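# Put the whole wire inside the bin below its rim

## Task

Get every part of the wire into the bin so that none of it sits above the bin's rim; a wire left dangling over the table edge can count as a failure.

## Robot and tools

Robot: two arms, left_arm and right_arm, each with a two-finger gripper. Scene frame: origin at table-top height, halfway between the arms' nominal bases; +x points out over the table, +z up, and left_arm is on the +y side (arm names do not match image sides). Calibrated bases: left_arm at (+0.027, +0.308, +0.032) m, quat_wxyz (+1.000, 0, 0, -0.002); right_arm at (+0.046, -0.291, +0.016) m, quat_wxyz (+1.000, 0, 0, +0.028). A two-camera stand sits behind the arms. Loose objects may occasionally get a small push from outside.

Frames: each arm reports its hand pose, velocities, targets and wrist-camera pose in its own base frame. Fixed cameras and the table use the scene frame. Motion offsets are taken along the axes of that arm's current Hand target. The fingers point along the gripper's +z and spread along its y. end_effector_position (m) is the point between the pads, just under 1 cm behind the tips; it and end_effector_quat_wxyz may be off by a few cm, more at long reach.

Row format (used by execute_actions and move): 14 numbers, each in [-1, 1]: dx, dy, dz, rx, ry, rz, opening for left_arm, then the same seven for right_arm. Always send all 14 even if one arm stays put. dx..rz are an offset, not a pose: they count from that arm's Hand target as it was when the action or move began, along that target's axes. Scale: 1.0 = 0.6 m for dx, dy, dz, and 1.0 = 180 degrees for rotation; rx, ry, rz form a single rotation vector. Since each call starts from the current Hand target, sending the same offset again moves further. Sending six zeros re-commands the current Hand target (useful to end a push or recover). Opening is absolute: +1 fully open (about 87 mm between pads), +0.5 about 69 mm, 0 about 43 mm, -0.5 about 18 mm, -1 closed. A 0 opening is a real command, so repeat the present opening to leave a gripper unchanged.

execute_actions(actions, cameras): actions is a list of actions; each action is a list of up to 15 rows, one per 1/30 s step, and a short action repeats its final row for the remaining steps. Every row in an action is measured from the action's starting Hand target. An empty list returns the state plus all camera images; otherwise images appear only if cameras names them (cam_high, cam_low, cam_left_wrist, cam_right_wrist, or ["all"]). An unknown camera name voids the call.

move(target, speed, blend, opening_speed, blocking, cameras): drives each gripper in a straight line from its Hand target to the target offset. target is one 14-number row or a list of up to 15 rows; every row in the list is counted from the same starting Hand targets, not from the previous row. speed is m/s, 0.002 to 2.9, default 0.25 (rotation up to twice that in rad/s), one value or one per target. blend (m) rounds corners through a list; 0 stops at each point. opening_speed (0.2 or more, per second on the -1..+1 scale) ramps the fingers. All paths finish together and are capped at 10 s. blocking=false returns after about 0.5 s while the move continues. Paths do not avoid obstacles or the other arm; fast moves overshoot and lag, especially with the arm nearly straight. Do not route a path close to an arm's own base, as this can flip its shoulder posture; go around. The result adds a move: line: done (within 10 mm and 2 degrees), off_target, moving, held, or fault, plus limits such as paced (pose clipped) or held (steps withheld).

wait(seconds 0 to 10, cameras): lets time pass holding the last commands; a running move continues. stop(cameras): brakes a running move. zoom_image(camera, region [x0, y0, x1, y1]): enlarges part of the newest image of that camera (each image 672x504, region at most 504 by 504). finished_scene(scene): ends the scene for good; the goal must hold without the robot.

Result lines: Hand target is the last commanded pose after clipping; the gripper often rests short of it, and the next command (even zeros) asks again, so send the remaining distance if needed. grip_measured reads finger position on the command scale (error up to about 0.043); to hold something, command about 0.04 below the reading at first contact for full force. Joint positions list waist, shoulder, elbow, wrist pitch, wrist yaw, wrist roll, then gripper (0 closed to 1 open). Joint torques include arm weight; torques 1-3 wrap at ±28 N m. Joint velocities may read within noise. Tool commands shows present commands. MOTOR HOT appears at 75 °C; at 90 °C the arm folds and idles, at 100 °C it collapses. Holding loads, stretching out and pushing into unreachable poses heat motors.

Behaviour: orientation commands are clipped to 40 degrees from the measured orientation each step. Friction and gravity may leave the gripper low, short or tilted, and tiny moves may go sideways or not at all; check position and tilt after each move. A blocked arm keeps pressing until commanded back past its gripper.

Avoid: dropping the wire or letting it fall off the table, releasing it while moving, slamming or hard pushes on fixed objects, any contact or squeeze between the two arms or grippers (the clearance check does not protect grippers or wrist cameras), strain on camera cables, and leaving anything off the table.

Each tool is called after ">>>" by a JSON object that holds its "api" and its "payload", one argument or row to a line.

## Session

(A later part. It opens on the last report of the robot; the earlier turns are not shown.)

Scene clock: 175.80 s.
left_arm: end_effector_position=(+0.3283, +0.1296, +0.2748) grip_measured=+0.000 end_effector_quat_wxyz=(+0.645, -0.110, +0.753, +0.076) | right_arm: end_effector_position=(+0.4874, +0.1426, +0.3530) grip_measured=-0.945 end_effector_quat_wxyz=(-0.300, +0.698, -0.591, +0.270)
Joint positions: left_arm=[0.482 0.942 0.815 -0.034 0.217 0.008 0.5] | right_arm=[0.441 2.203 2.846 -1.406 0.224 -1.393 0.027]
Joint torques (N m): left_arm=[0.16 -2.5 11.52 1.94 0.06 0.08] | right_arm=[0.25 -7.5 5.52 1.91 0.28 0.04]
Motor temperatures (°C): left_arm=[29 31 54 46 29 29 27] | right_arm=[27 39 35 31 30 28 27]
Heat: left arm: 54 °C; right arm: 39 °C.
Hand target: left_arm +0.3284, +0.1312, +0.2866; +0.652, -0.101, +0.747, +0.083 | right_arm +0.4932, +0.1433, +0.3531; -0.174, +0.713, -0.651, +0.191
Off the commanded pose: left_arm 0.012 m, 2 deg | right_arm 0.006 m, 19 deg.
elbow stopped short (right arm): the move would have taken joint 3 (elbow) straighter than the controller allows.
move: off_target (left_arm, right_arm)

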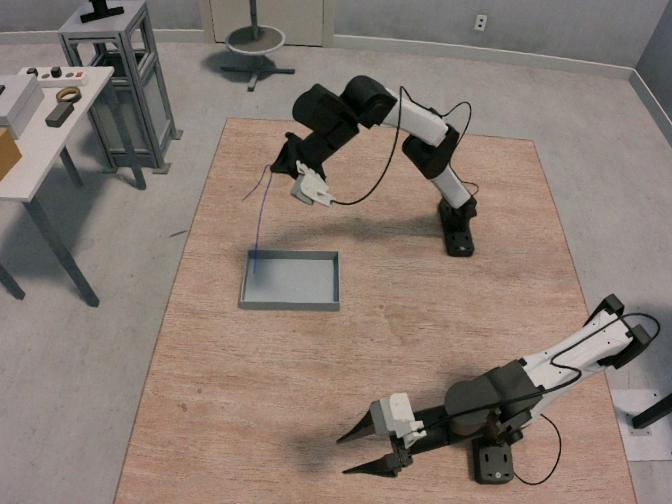

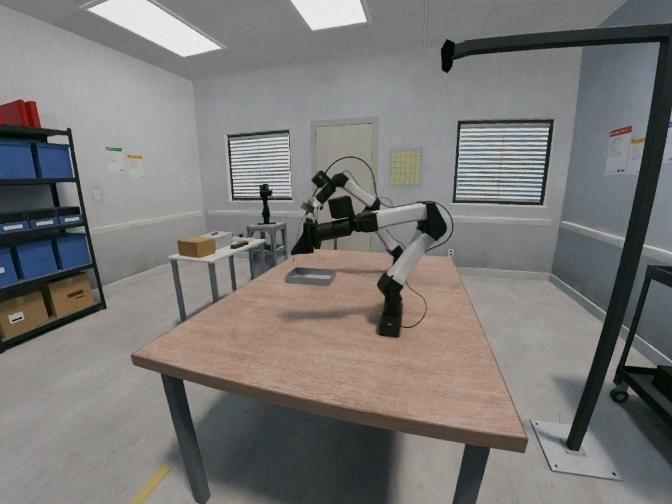

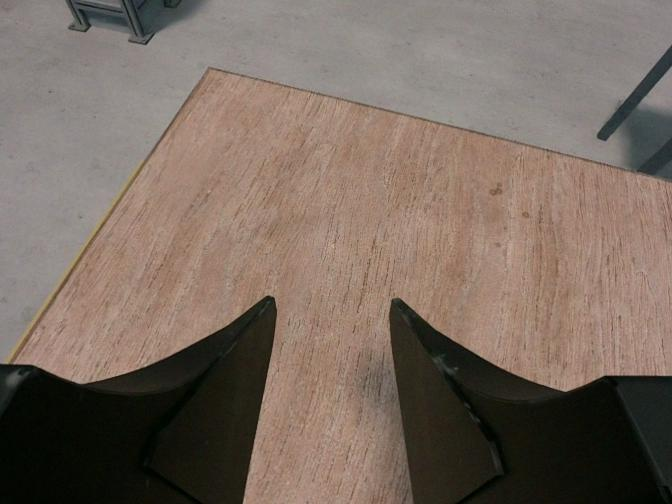

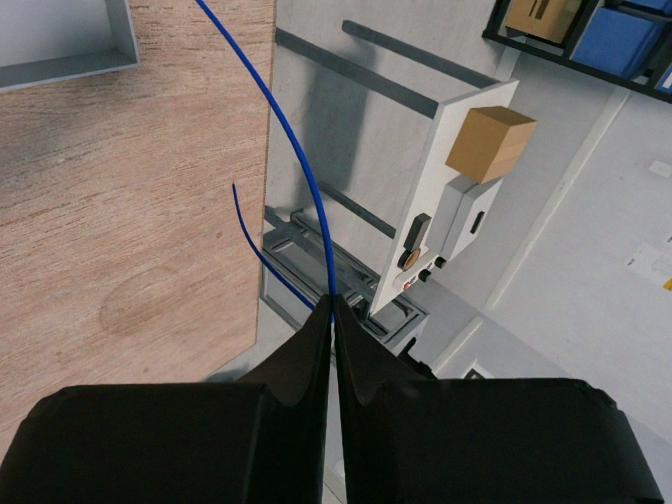

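>>> {"api": "move", "payload": {
  "target": [
    [0,0,0,0,0,0,0,0.001,0.174,0.150,0,0,0,-1]
  ],
  "speed": 0.12,
  "cameras": ["cam_high","cam_low","cam_right_wrist"]
}}

>>> {"api": "zoom_image", "payload": {
  "camera": "cam_low",
  "region": [260, 190, 420, 310]
}}

>>> {"api": "zoom_image", "payload": {
  "camera": "cam_high",
  "region": [200, 160, 400, 360]
}}

Scene clock: 193.30 s.
left_arm: end_effector_position=(+0.3283, +0.1296, +0.2748) grip_measured=+0.000 end_effector_quat_wxyz=(+0.645, -0.110, +0.753, +0.076) | right_arm: end_effector_position=(+0.4530, +0.1302, +0.2123) grip_measured=-0.945 end_effector_quat_wxyz=(-0.159, +0.716, -0.654, +0.189)
Joint positions: left_arm=[0.482 0.942 0.815 -0.034 0.217 0.008 0.5] | right_arm=[0.446 2.018 2.096 -1.201 0.226 -1.267 0.027]
Joint torques (N m): left_arm=[0.16 -2.48 11.52 1.94 0.06 0.09] | right_arm=[1.01 -11.44 3.84 1.4 0.08 0.17]
Motor temperatures (°C): left_arm=[29 31 55 46 29 29 27] | right_arm=[27 40 35 31 30 28 28]
Heat: left arm: 55 °C; right arm: 40 °C.
Hand target: left_arm +0.3284, +0.1312, +0.2866; +0.652, -0.101, +0.747, +0.083 | right_arm +0.4480, +0.1334, +0.2233; -0.174, +0.713, -0.651, +0.191
Off the commanded pose: left_arm 0.012 m, 2 deg | right_arm 0.012 m, 2 deg.
move: off_target (left_arm, right_arm)
Images, in order (width x height): cam_high 672x504, cam_low 672x504, cam_right_wrist 672x504.

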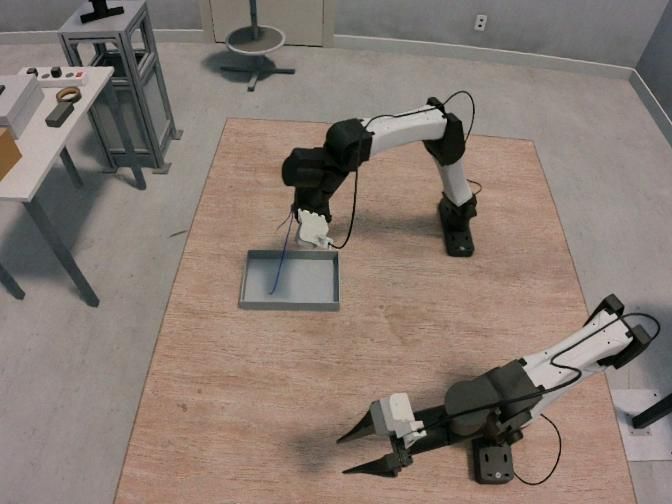

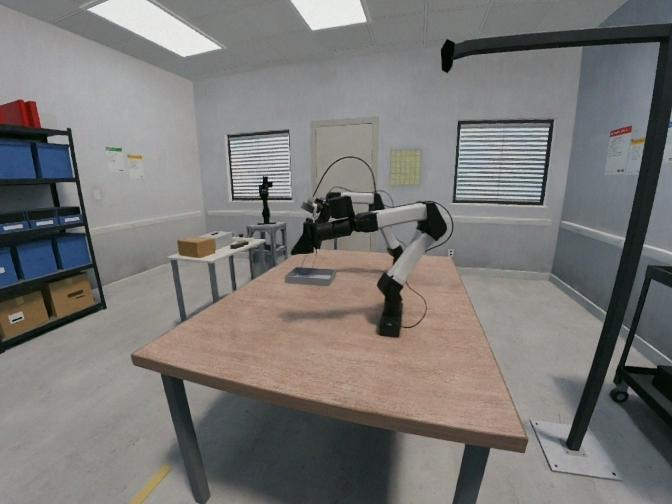

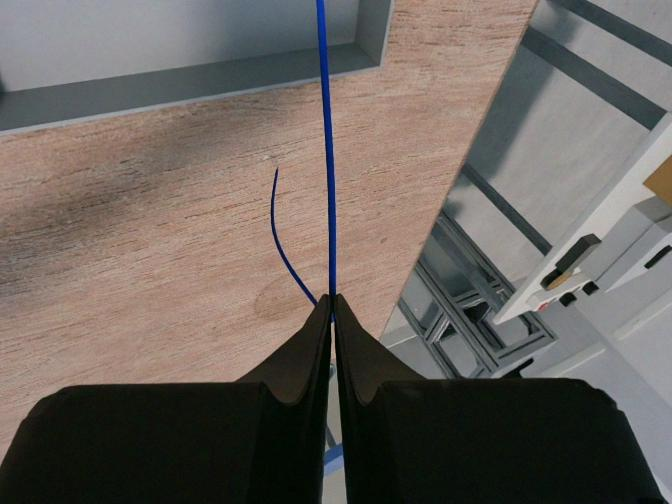

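Scaled by 3.150 from the camera's 672x504 image, which has a finer 960x720 frame.

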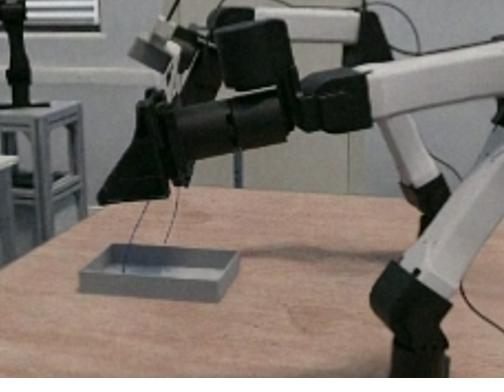

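Scaled by 2.520 from the camera's 672x504 image, which has a finer 960x720 frame.

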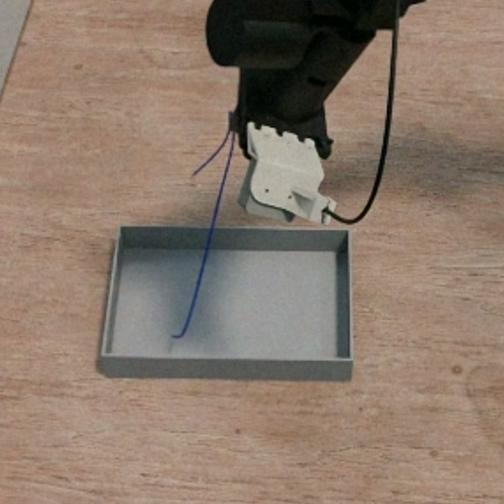

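>>> {"api": "move", "payload": {
  "target": [
    [0,0,0,0,0,0,0,-0.028,0.1245,0.119,0,0,0,-1]
  ],
  "speed": 0.1,
  "cameras": ["cam_high","cam_low","cam_right_wrist"]
}}

>>> {"api": "zoom_image", "payload": {
  "camera": "cam_low",
  "region": [260, 190, 420, 310]
}}

>>> {"api": "zoom_image", "payload": {
  "camera": "cam_high",
  "region": [200, 160, 400, 360]
}}

Scene clock: 207.33 s.
left_arm: end_effector_position=(+0.3283, +0.1296, +0.2748) grip_measured=+0.000 end_effector_quat_wxyz=(+0.645, -0.110, +0.753, +0.076) | right_arm: end_effector_position=(+0.4201, +0.1430, +0.1137) grip_measured=-0.945 end_effector_quat_wxyz=(-0.163, +0.718, -0.652, +0.183)
Joint positions: left_arm=[0.482 0.942 0.815 -0.034 0.217 0.008 0.5] | right_arm=[0.507 1.878 1.511 -0.765 0.237 -1.212 0.027]
Joint torques (N m): left_arm=[0.16 -2.48 11.52 1.94 0.05 0.09] | right_arm=[0.85 -10.51 4.15 1.35 0.27 0.14]
Motor temperatures (°C): left_arm=[29 31 56 47 29 29 27] | right_arm=[27 43 35 31 30 28 28]
Heat: left arm: 56 °C; right arm: 43 °C.
Hand target: left_arm +0.3284, +0.1312, +0.2866; +0.652, -0.101, +0.747, +0.083 | right_arm +0.4180, +0.1434, +0.1234; -0.174, +0.713, -0.651, +0.191
Off the commanded pose: left_arm 0.012 m, 2 deg | right_arm 0.010 m, 2 deg.
move: off_target (left_arm)
Images, in order (width x height): cam_high 672x504, cam_low 672x504, cam_right_wrist 672x504.

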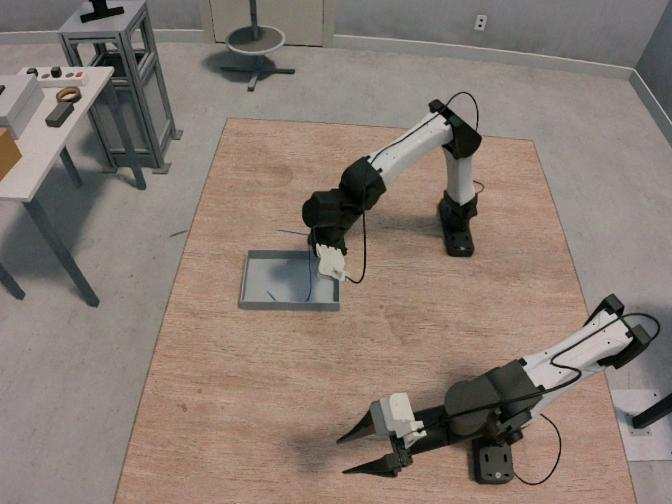

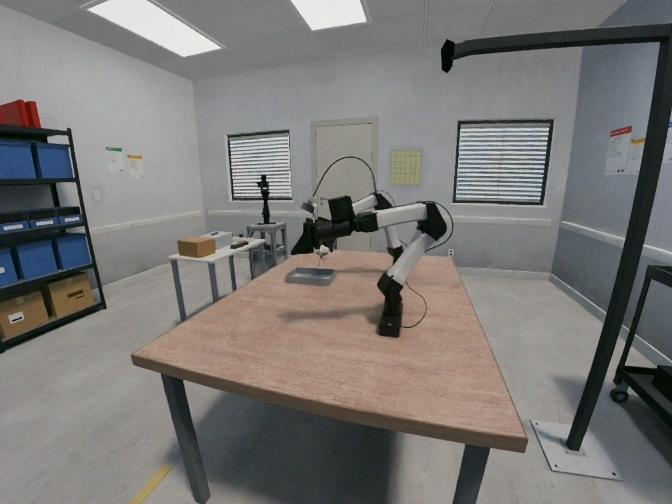

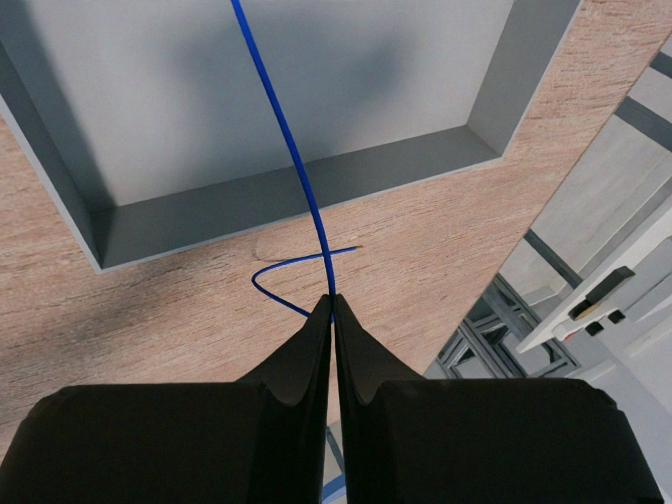

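Scaled by 3.150 from the camera's 672x504 image, which has a finer 960x720 frame.

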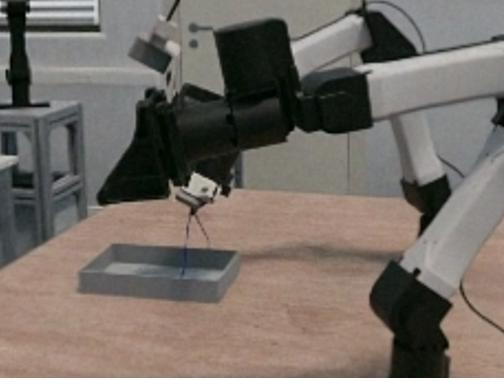

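Scaled by 2.520 from the camera's 672x504 image, which has a finer 960x720 frame.

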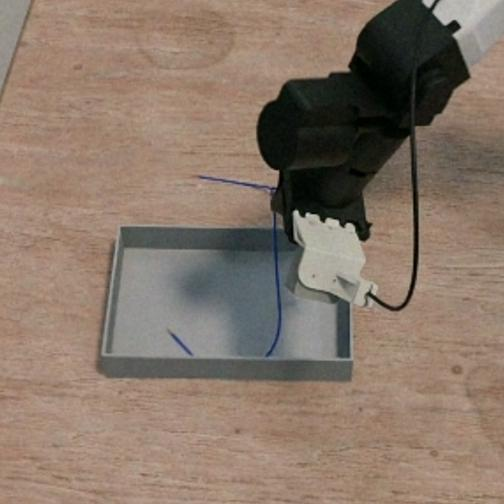

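>>> {"api": "move", "payload": {
  "target": [
    [0,0,0,0,0,0,0,0.013,-0.141,-0.245,0,0,0,-1],
    [0,0,0,0,0,0,0,0.037,-0.218,-0.199,0,0,0.417,-1]
  ],
  "speed": 0.15,
  "cameras": ["cam_high","cam_low","cam_right_wrist"]
}}

>>> {"api": "zoom_image", "payload": {
  "camera": "cam_low",
  "region": [260, 190, 420, 310]
}}

>>> {"api": "zoom_image", "payload": {
  "camera": "cam_high",
  "region": [200, 160, 400, 360]
}}

Scene clock: 246.53 s.
left_arm: end_effector_position=(+0.3283, +0.1296, +0.2747) grip_measured=+0.000 end_effector_quat_wxyz=(+0.645, -0.110, +0.753, +0.076) | right_arm: end_effector_position=(+0.4660, +0.1317, +0.2959) grip_measured=-0.945 end_effector_quat_wxyz=(+0.358, -0.178, +0.916, -0.044)
Joint positions: left_arm=[0.482 0.942 0.815 -0.035 0.217 0.008 0.5] | right_arm=[0.352 2.244 2.845 -1.455 0.188 -0.102 0.027]
Joint torques (N m): left_arm=[0.16 -2.48 11.52 1.94 0.05 0.09] | right_arm=[-0.25 -7.75 5.97 1.86 0.11 0.14]
Motor temperatures (°C): left_arm=[29 31 58 48 29 29 27] | right_arm=[27 44 35 32 30 28 28]
Heat: left arm: 58 °C; right arm: 44 °C.
Hand target: left_arm +0.3283, +0.1312, +0.2865; +0.652, -0.101, +0.747, +0.083 | right_arm +0.4730, +0.1331, +0.2930; +0.255, -0.169, +0.951, -0.045
Off the commanded pose: left_arm 0.012 m, 2 deg | right_arm 0.008 m, 13 deg.
elbow stopped short (right arm): the move would have taken joint 3 (elbow) straighter than the controller allows.
move: off_target (left_arm, right_arm)
Images, in order (width x height): cam_high 672x504, cam_low 672x504, cam_right_wrist 672x504.

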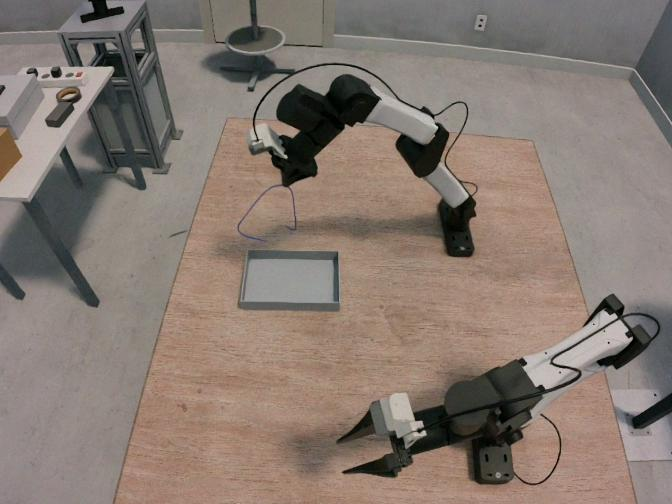

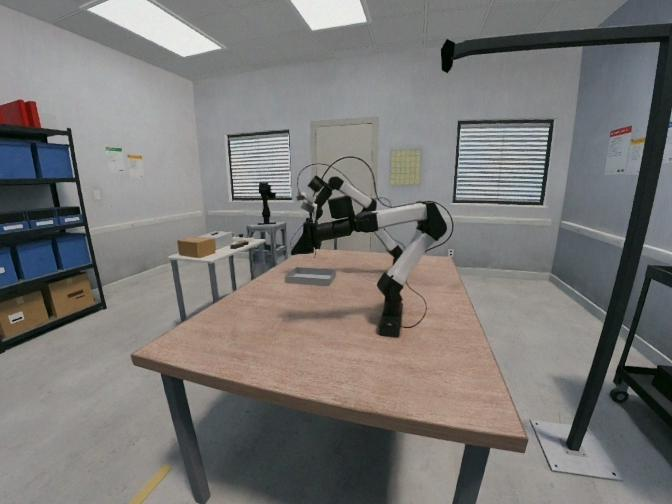

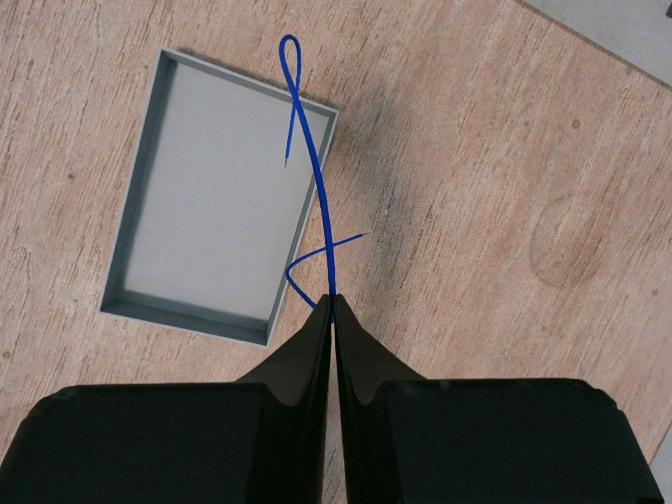

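Scaled by 3.150 from the camera's 672x504 image, which has a finer 960x720 frame.

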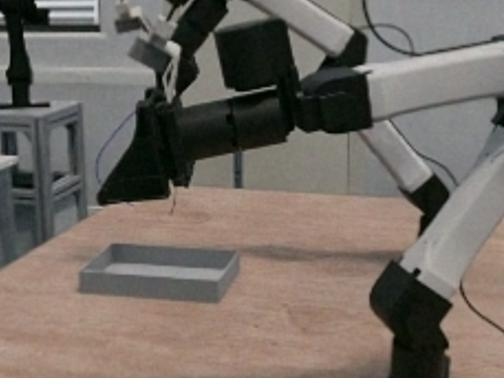

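Scaled by 2.520 from the camera's 672x504 image, which has a finer 960x720 frame.

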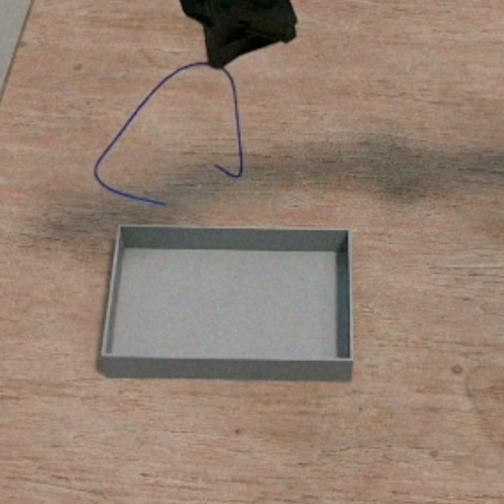

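>>> {"api": "move", "payload": {
  "target": [
    [0,0,0,0,0,0,0,0.113,0.137,0.158,0,0,0,-1]
  ],
  "speed": 0.12,
  "cameras": ["cam_high","cam_low","cam_right_wrist"]
}}

>>> {"api": "zoom_image", "payload": {
  "camera": "cam_low",
  "region": [260, 190, 420, 310]
}}

>>> {"api": "zoom_image", "payload": {
  "camera": "cam_high",
  "region": [200, 160, 400, 360]
}}

Scene clock: 266.30 s.
left_arm: end_effector_position=(+0.3283, +0.1296, +0.2747) grip_measured=+0.000 end_effector_quat_wxyz=(+0.645, -0.110, +0.753, +0.076) | right_arm: end_effector_position=(+0.4419, +0.1866, +0.1620) grip_measured=-0.945 end_effector_quat_wxyz=(+0.248, -0.172, +0.952, -0.043)
Joint positions: left_arm=[0.482 0.942 0.815 -0.035 0.217 0.008 0.5] | right_arm=[0.475 2.138 2.156 -1.126 0.222 0.064 0.027]
Joint torques (N m): left_arm=[0.16 -2.5 11.52 1.94 0.05 0.09] | right_arm=[0.65 -11.15 4.08 1.39 0.37 0.11]
Motor temperatures (°C): left_arm=[29 31 59 48 29 29 27] | right_arm=[27 44 35 33 30 28 28]
Heat: left arm: 59 °C; right arm: 44 °C.
Hand target: left_arm +0.3283, +0.1312, +0.2865; +0.652, -0.101, +0.747, +0.083 | right_arm +0.4406, +0.1869, +0.1650; +0.255, -0.169, +0.951, -0.045
Off the commanded pose: left_arm 0.012 m, 2 deg | right_arm 0.003 m, 1 deg.
move: off_target (left_arm)
Images, in order (width x height): cam_high 672x504, cam_low 672x504, cam_right_wrist 672x504.

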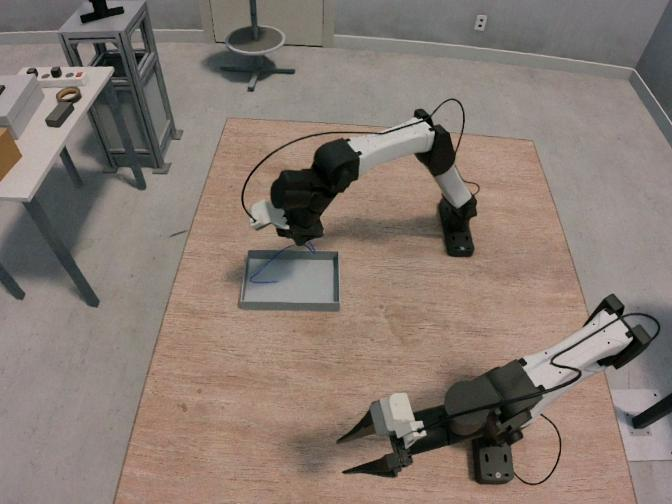

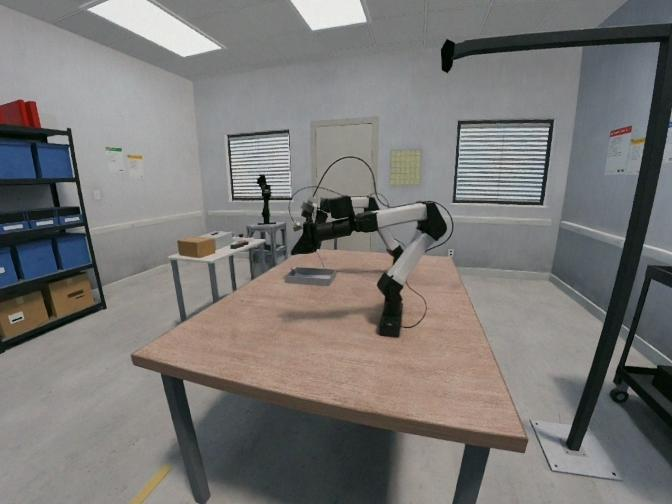

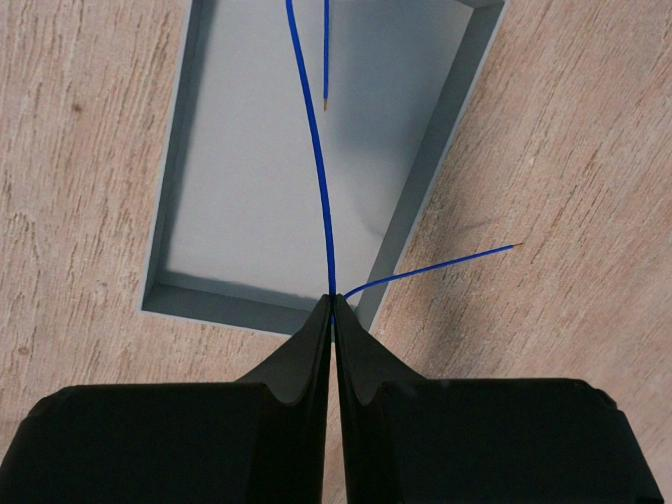

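Scaled by 3.150 from the camera's 672x504 image, which has a finer 960x720 frame.

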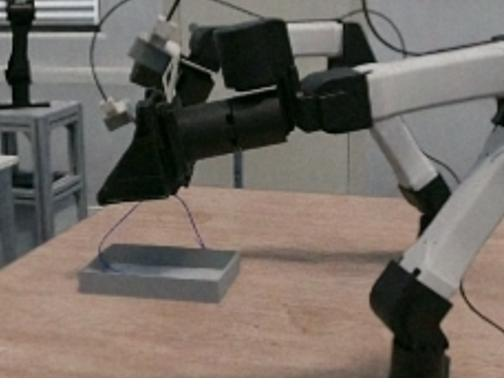

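Scaled by 2.520 from the camera's 672x504 image, which has a finer 960x720 frame.

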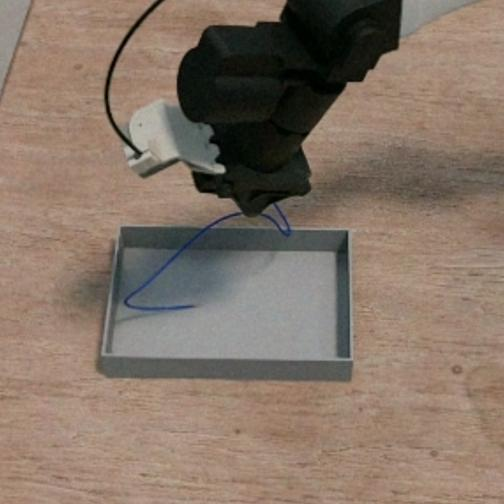

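>>> {"api": "move", "payload": {
  "target": [
    [0,0,0,0,0,0,0,0.0705,0.061,0.084,0,0,0,-1]
  ],
  "speed": 0.1,
  "cameras": ["cam_high","cam_low","cam_right_wrist"]
}}

>>> {"api": "zoom_image", "payload": {
  "camera": "cam_low",
  "region": [260, 190, 420, 310]
}}

>>> {"api": "zoom_image", "payload": {
  "camera": "cam_high",
  "region": [200, 160, 400, 360]
}}

Scene clock: 277.33 s.
left_arm: end_effector_position=(+0.3283, +0.1296, +0.2747) grip_measured=+0.000 end_effector_quat_wxyz=(+0.645, -0.110, +0.753, +0.076) | right_arm: end_effector_position=(+0.4211, +0.2059, +0.0813) grip_measured=-0.945 end_effector_quat_wxyz=(+0.237, -0.174, +0.955, -0.048)
Joint positions: left_arm=[0.482 0.942 0.815 -0.035 0.217 0.008 0.5] | right_arm=[0.537 2.097 1.779 -0.829 0.25 0.122 0.027]
Joint torques (N m): left_arm=[0.16 -2.5 11.52 1.94 0.06 0.09] | right_arm=[0.95 -12.53 4.22 1.35 0.31 0.11]
Motor temperatures (°C): left_arm=[29 31 59 49 29 29 27] | right_arm=[27 45 35 33 30 28 28]
Heat: left arm: 59 °C; right arm: 45 °C.
Hand target: left_arm +0.3283, +0.1312, +0.2865; +0.652, -0.101, +0.747, +0.083 | right_arm +0.4205, +0.2069, +0.0953; +0.255, -0.169, +0.951, -0.045
Off the commanded pose: left_arm 0.012 m, 2 deg | right_arm 0.014 m, 2 deg.
move: off_target (left_arm, right_arm)
Images, in order (width x height): cam_high 672x504, cam_low 672x504, cam_right_wrist 672x504.

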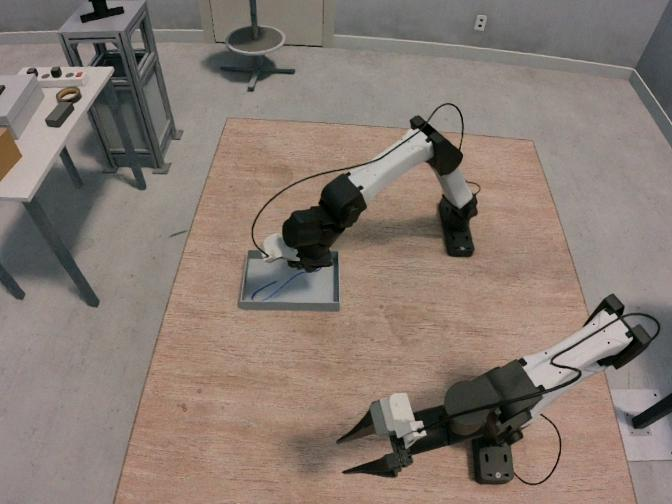

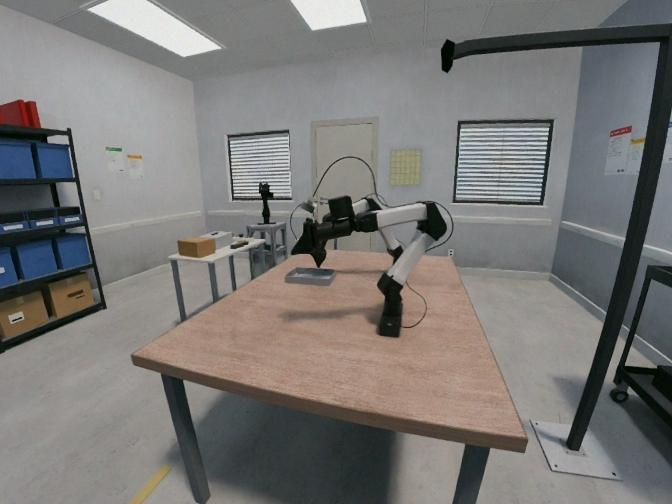

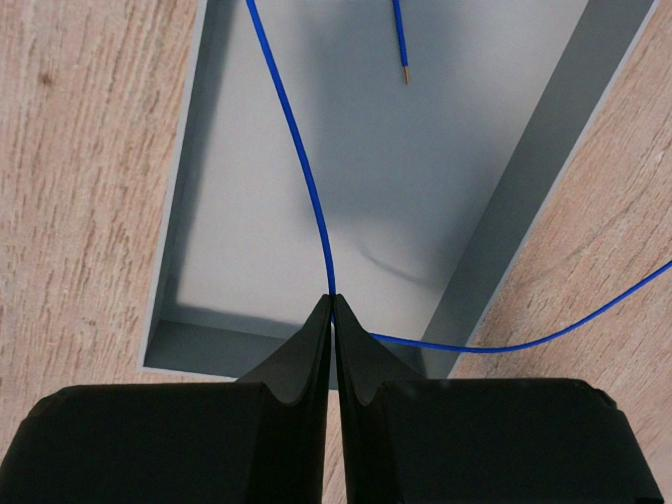

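Scaled by 3.150 from the camera's 672x504 image, which has a finer 960x720 frame.

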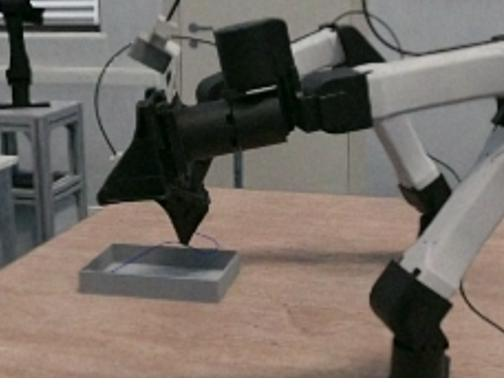

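Scaled by 2.520 from the camera's 672x504 image, which has a finer 960x720 frame.

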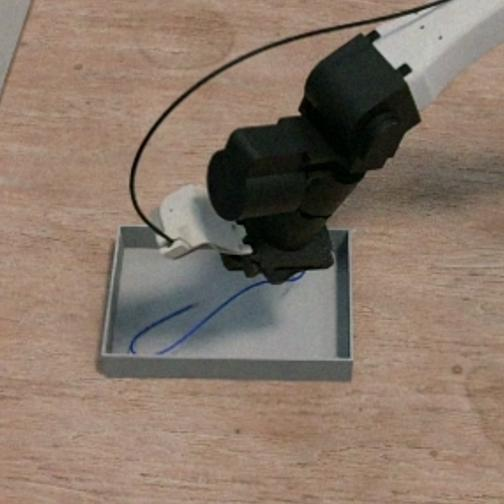

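>>> {"api": "move", "payload": {
  "target": [
    [0,0,0,0,0,0,0,0.031,-0.024,0.103,0,0,0,-1]
  ],
  "speed": 0.08,
  "cameras": ["cam_high","cam_low","cam_right_wrist"]
}}

>>> {"api": "zoom_image", "payload": {
  "camera": "cam_low",
  "region": [260, 190, 420, 310]
}}

>>> {"api": "zoom_image", "payload": {
  "camera": "cam_high",
  "region": [200, 160, 400, 360]
}}

Scene clock: 294.23 s.
left_arm: end_effector_position=(+0.3283, +0.1296, +0.2747) grip_measured=+0.000 end_effector_quat_wxyz=(+0.645, -0.110, +0.753, +0.076) | right_arm: end_effector_position=(+0.4424, +0.1894, +0.0512) grip_measured=-0.945 end_effector_quat_wxyz=(+0.269, -0.165, +0.948, -0.044)
Joint positions: left_arm=[0.482 0.942 0.815 -0.035 0.217 0.008 0.5] | right_arm=[0.486 2.096 1.634 -0.608 0.243 0.078 0.027]
Joint torques (N m): left_arm=[0.16 -2.5 11.52 1.94 0.06 0.09] | right_arm=[-0.12 -7.99 4.26 1.51 0.11 0.01]
Motor temperatures (°C): left_arm=[29 31 60 49 29 29 27] | right_arm=[27 50 35 32 30 28 28]
Heat: left arm: 60 °C; right arm: 50 °C.
Hand target: left_arm +0.3283, +0.1312, +0.2865; +0.652, -0.101, +0.747, +0.083 | right_arm +0.4404, +0.1870, +0.0354; +0.254, -0.169, +0.951, -0.045
Off the commanded pose: left_arm 0.012 m, 2 deg | right_arm 0.016 m, 2 deg.
move: off_target (left_arm, right_arm)
Images, in order (width x height): cam_high 672x504, cam_low 672x504, cam_right_wrist 672x504.

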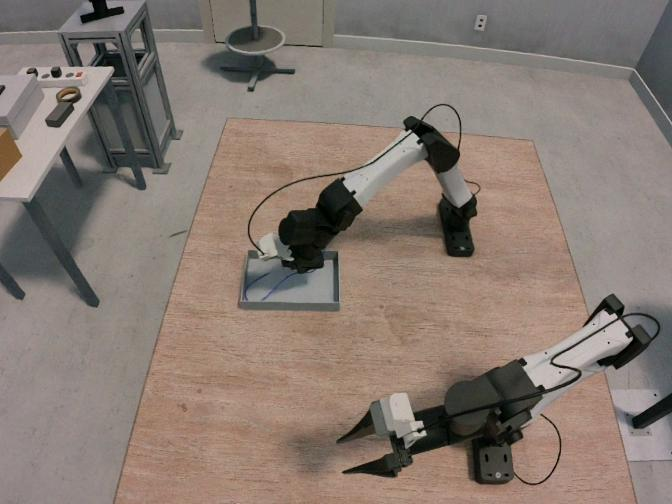

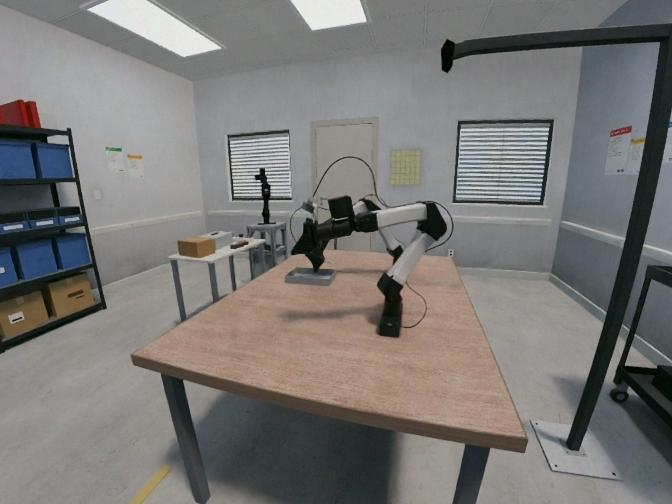

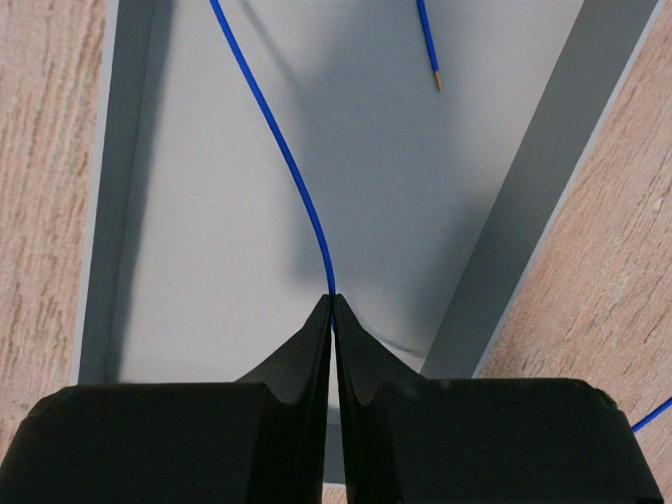

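Scaled by 3.150 from the camera's 672x504 image, which has a finer 960x720 frame.

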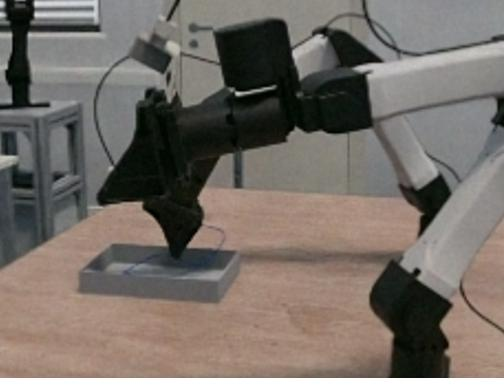

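Scaled by 2.520 from the camera's 672x504 image, which has a finer 960x720 frame.

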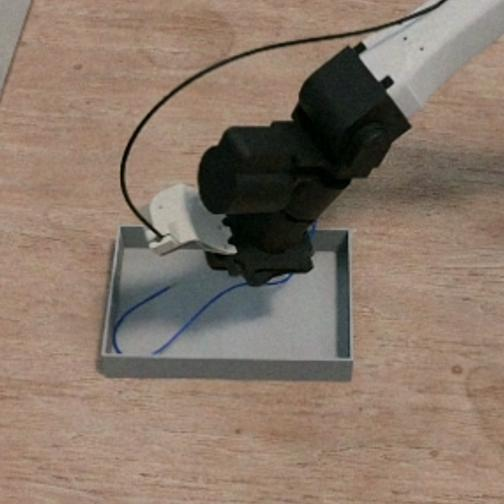

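>>> {"api": "move", "payload": {
  "target": [
    [0,0,0,0,0,0,0,0.016,-0.01,0.043,0,0,0,-1]
  ],
  "speed": 0.08
}}

>>> {"api": "move", "payload": {
  "target": [
    [0,0,0,0,0,0,0,0,0,0,0,0,0,-0.5]
  ],
  "speed": 0.08,
  "opening_speed": 0.5,
  "cameras": ["cam_right_wrist"]
}}

Scene clock: 301.57 s.
left_arm: end_effector_position=(+0.3283, +0.1296, +0.2747) grip_measured=+0.000 end_effector_quat_wxyz=(+0.645, -0.110, +0.753, +0.076) | right_arm: end_effector_position=(+0.4495, +0.1801, +0.0227) grip_measured=-0.945 end_effector_quat_wxyz=(+0.266, -0.166, +0.949, -0.046)
Joint positions: left_arm=[0.482 0.942 0.815 -0.035 0.217 0.008 0.5] | right_arm=[0.46 2.139 1.584 -0.517 0.231 0.055 0.027]
Joint torques (N m): left_arm=[0.14 -2.48 11.54 1.94 0.06 0.09] | right_arm=[-0.02 -8.42 4.27 1.52 0.09 0.06]
Motor temperatures (°C): left_arm=[29 31 60 49 29 29 27] | right_arm=[27 48 34 33 30 28 28]
Heat: left arm: 60 °C; right arm: 48 °C.
Hand target: left_arm +0.3283, +0.1312, +0.2865; +0.652, -0.101, +0.747, +0.083 | right_arm +0.4474, +0.1780, +0.0096; +0.255, -0.169, +0.951, -0.045
Off the commanded pose: left_arm 0.012 m, 2 deg | right_arm 0.013 m, 1 deg.
move: off_target (left_arm, right_arm)

Scene clock: 302.77 s.
left_arm: end_effector_position=(+0.3283, +0.1296, +0.2747) grip_measured=+0.000 end_effector_quat_wxyz=(+0.645, -0.110, +0.753, +0.076) | right_arm: end_effector_position=(+0.4496, +0.1803, +0.0227) grip_measured=-0.500 end_effector_quat_wxyz=(+0.266, -0.166, +0.949, -0.045)
Joint positions: left_arm=[0.482 0.942 0.815 -0.035 0.217 0.008 0.5] | right_arm=[0.46 2.139 1.584 -0.516 0.231 0.055 0.25]
Joint torques (N m): left_arm=[0.16 -2.47 11.52 1.94 0.05 0.09] | right_arm=[-0.4 -8.55 4.41 1.47 0.13 0.01]
Motor temperatures (°C): left_arm=[29 31 60 49 29 29 27] | right_arm=[27 48 34 33 30 28 28]
Heat: left arm: 60 °C; right arm: 48 °C.
Hand target: left_arm +0.3283, +0.1312, +0.2865; +0.652, -0.101, +0.747, +0.083 | right_arm +0.4474, +0.1779, +0.0096; +0.255, -0.169, +0.951, -0.045
Off the commanded pose: left_arm 0.012 m, 2 deg | right_arm 0.014 m, 1 deg.
move: off_target (left_arm, right_arm)
Images, in order (width x height): cam_right_wrist 672x504.

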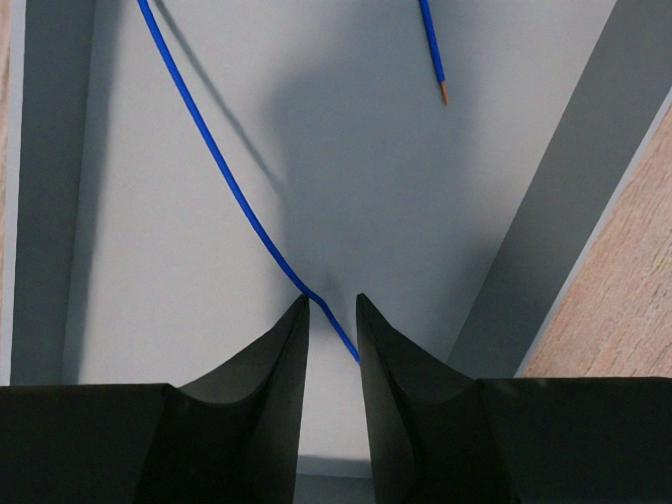

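>>> {"api": "move", "payload": {
  "target": [
    [0,0,0,0,0,0,0,0,0,-0.3,0,0,0,-0.5],
    [0,0,0,0,0,0,0,0.05,0,-0.4,0,0,0,0.0]
  ],
  "speed": 0.15,
  "cameras": ["cam_high","cam_low","cam_right_wrist"]
}}

>>> {"api": "zoom_image", "payload": {
  "camera": "cam_low",
  "region": [260, 190, 420, 310]
}}

>>> {"api": "zoom_image", "payload": {
  "camera": "cam_high",
  "region": [200, 160, 400, 360]
}}

Scene clock: 313.97 s.
left_arm: end_effector_position=(+0.3283, +0.1296, +0.2747) grip_measured=+0.000 end_effector_quat_wxyz=(+0.645, -0.110, +0.753, +0.076) | right_arm: end_effector_position=(+0.3085, +0.1706, +0.2022) grip_measured=+0.000 end_effector_quat_wxyz=(+0.256, -0.170, +0.951, -0.040)
Joint positions: left_arm=[0.482 0.942 0.815 -0.035 0.217 0.008 0.5] | right_arm=[0.624 1.637 1.653 -1.142 0.288 0.204 0.5]
Joint torques (N m): left_arm=[0.16 -2.48 11.54 1.94 0.05 0.09] | right_arm=[0.85 -7.31 4.71 1.15 0.33 0.12]
Motor temperatures (°C): left_arm=[29 31 61 49 29 29 27] | right_arm=[27 46 35 33 30 28 28]
Heat: left arm: 61 °C; right arm: 46 °C.
Hand target: left_arm +0.3283, +0.1312, +0.2865; +0.652, -0.101, +0.747, +0.083 | right_arm +0.3031, +0.1675, +0.2035; +0.255, -0.169, +0.951, -0.045
Off the commanded pose: left_arm 0.012 m, 2 deg | right_arm 0.006 m, 1 deg.
move: off_target (left_arm)
Images, in order (width x height): cam_high 672x504, cam_low 672x504, cam_right_wrist 672x504.

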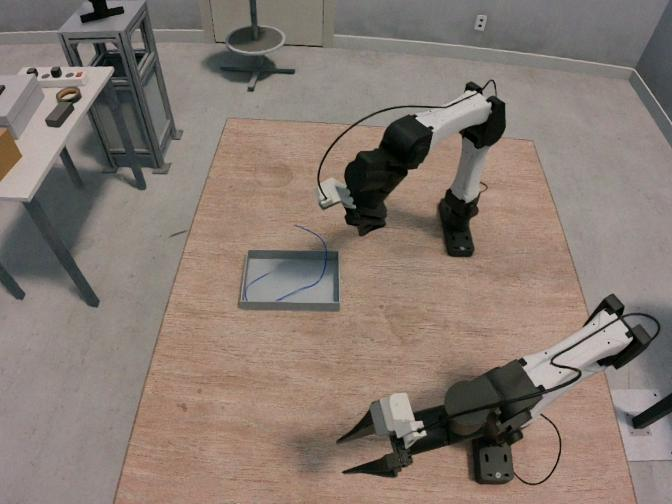

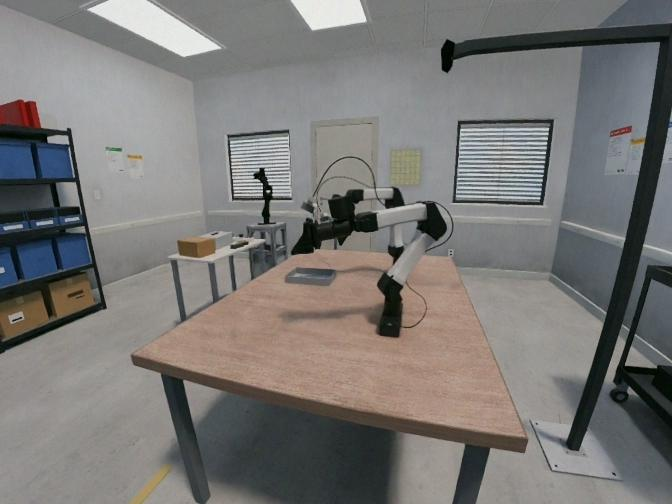

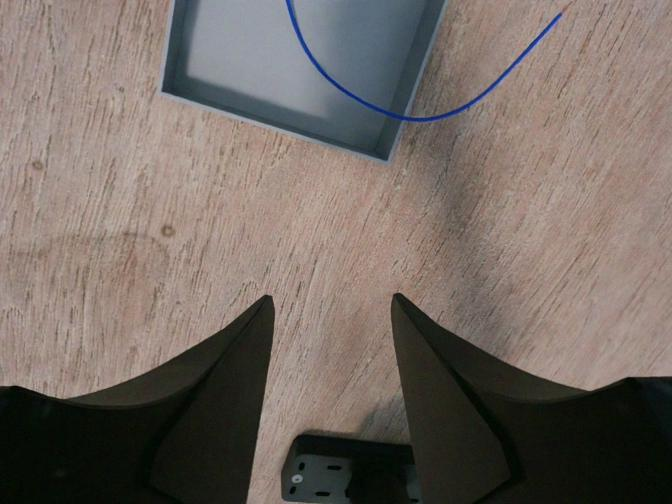

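Scaled by 3.150 from the camera's 672x504 image, which has a finer 960x720 frame.

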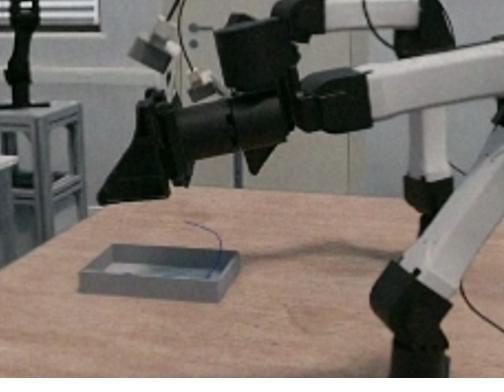

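Scaled by 2.520 from the camera's 672x504 image, which has a finer 960x720 frame.

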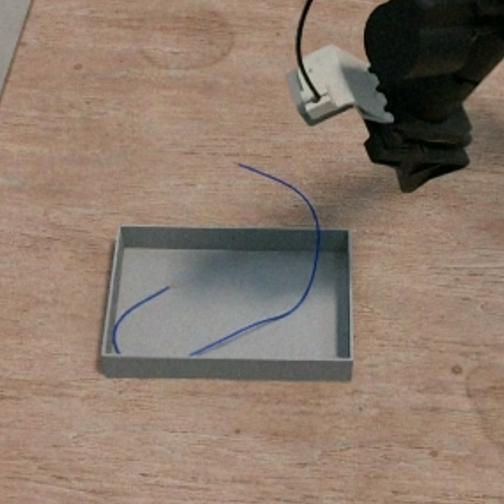

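>>> {"api": "move", "payload": {
  "target": [
    [0,0,0,0,0,0,0,-0.001,-0.106,0.221,-0.151,0.0957,-0.407,0.0]
  ],
  "speed": 0.15,
  "cameras": ["cam_high","cam_right_wrist"]
}}

>>> {"api": "zoom_image", "payload": {
  "camera": "cam_high",
  "region": [200, 160, 400, 360]
}}

Scene clock: 352.70 s.
left_arm: end_effector_position=(+0.3283, +0.1296, +0.2747) grip_measured=+0.000 end_effector_quat_wxyz=(+0.645, -0.110, +0.753, +0.076) | right_arm: end_effector_position=(+0.3853, +0.1105, +0.1021) grip_measured=+0.000 end_effector_quat_wxyz=(-0.006, +0.739, -0.674, +0.001)
Joint positions: left_arm=[0.482 0.942 0.815 -0.035 0.217 0.008 0.5] | right_arm=[0.378 2.112 1.919 -1.367 -0.003 -1.284 0.5]
Joint torques (N m): left_arm=[0.16 -2.5 11.52 1.94 0.05 0.09] | right_arm=[-0.47 -7.72 6.69 0.21 0.04 0.01]
Motor temperatures (°C): left_arm=[29 30 62 50 29 29 27] | right_arm=[27 43 36 32 30 28 27]
Heat: left arm: 62 °C; right arm: 43 °C.
Hand target: left_arm +0.3284, +0.1312, +0.2866; +0.652, -0.101, +0.747, +0.083 | right_arm +0.3888, +0.1080, +0.0997; +0.000, +0.739, -0.674, +0.000
Off the commanded pose: left_arm 0.012 m, 2 deg | right_arm 0.005 m, 1 deg.
move: off_target (left_arm)
Images, in order (width x height): cam_high 672x504, cam_right_wrist 672x504.

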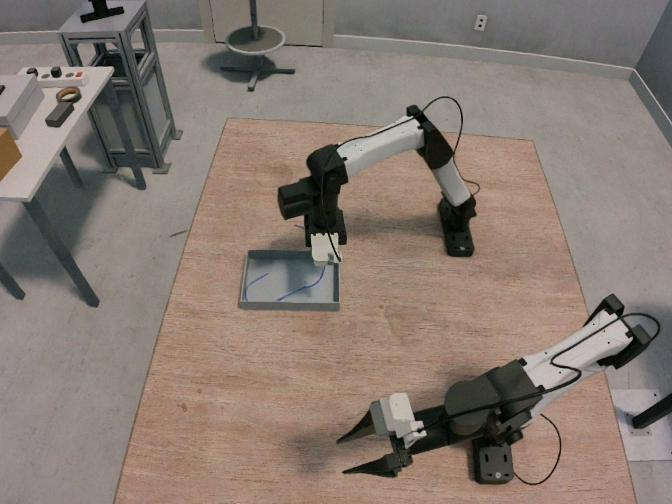

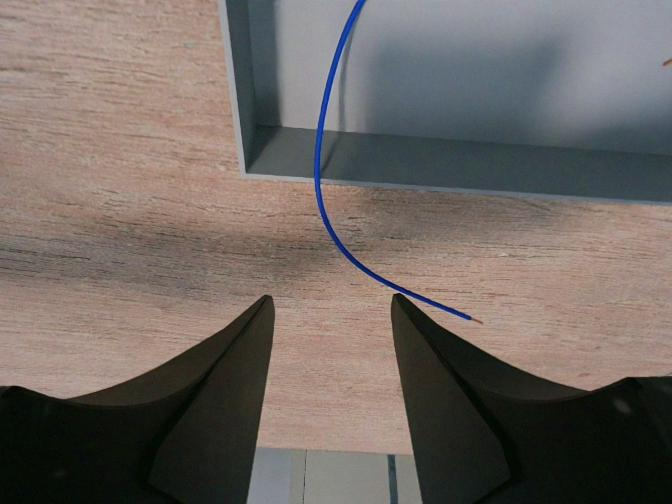

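Scaled by 2.520 from the camera's 672x504 image, which has a finer 960x720 frame.

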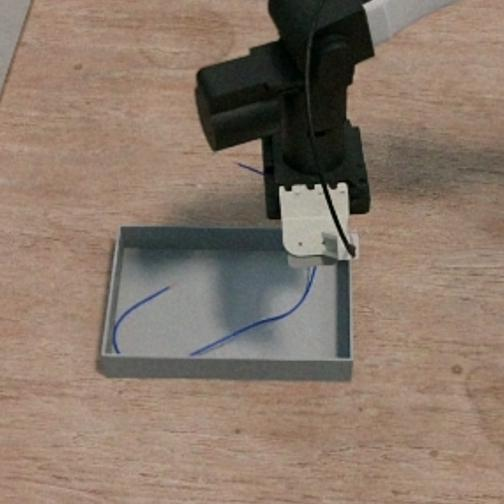

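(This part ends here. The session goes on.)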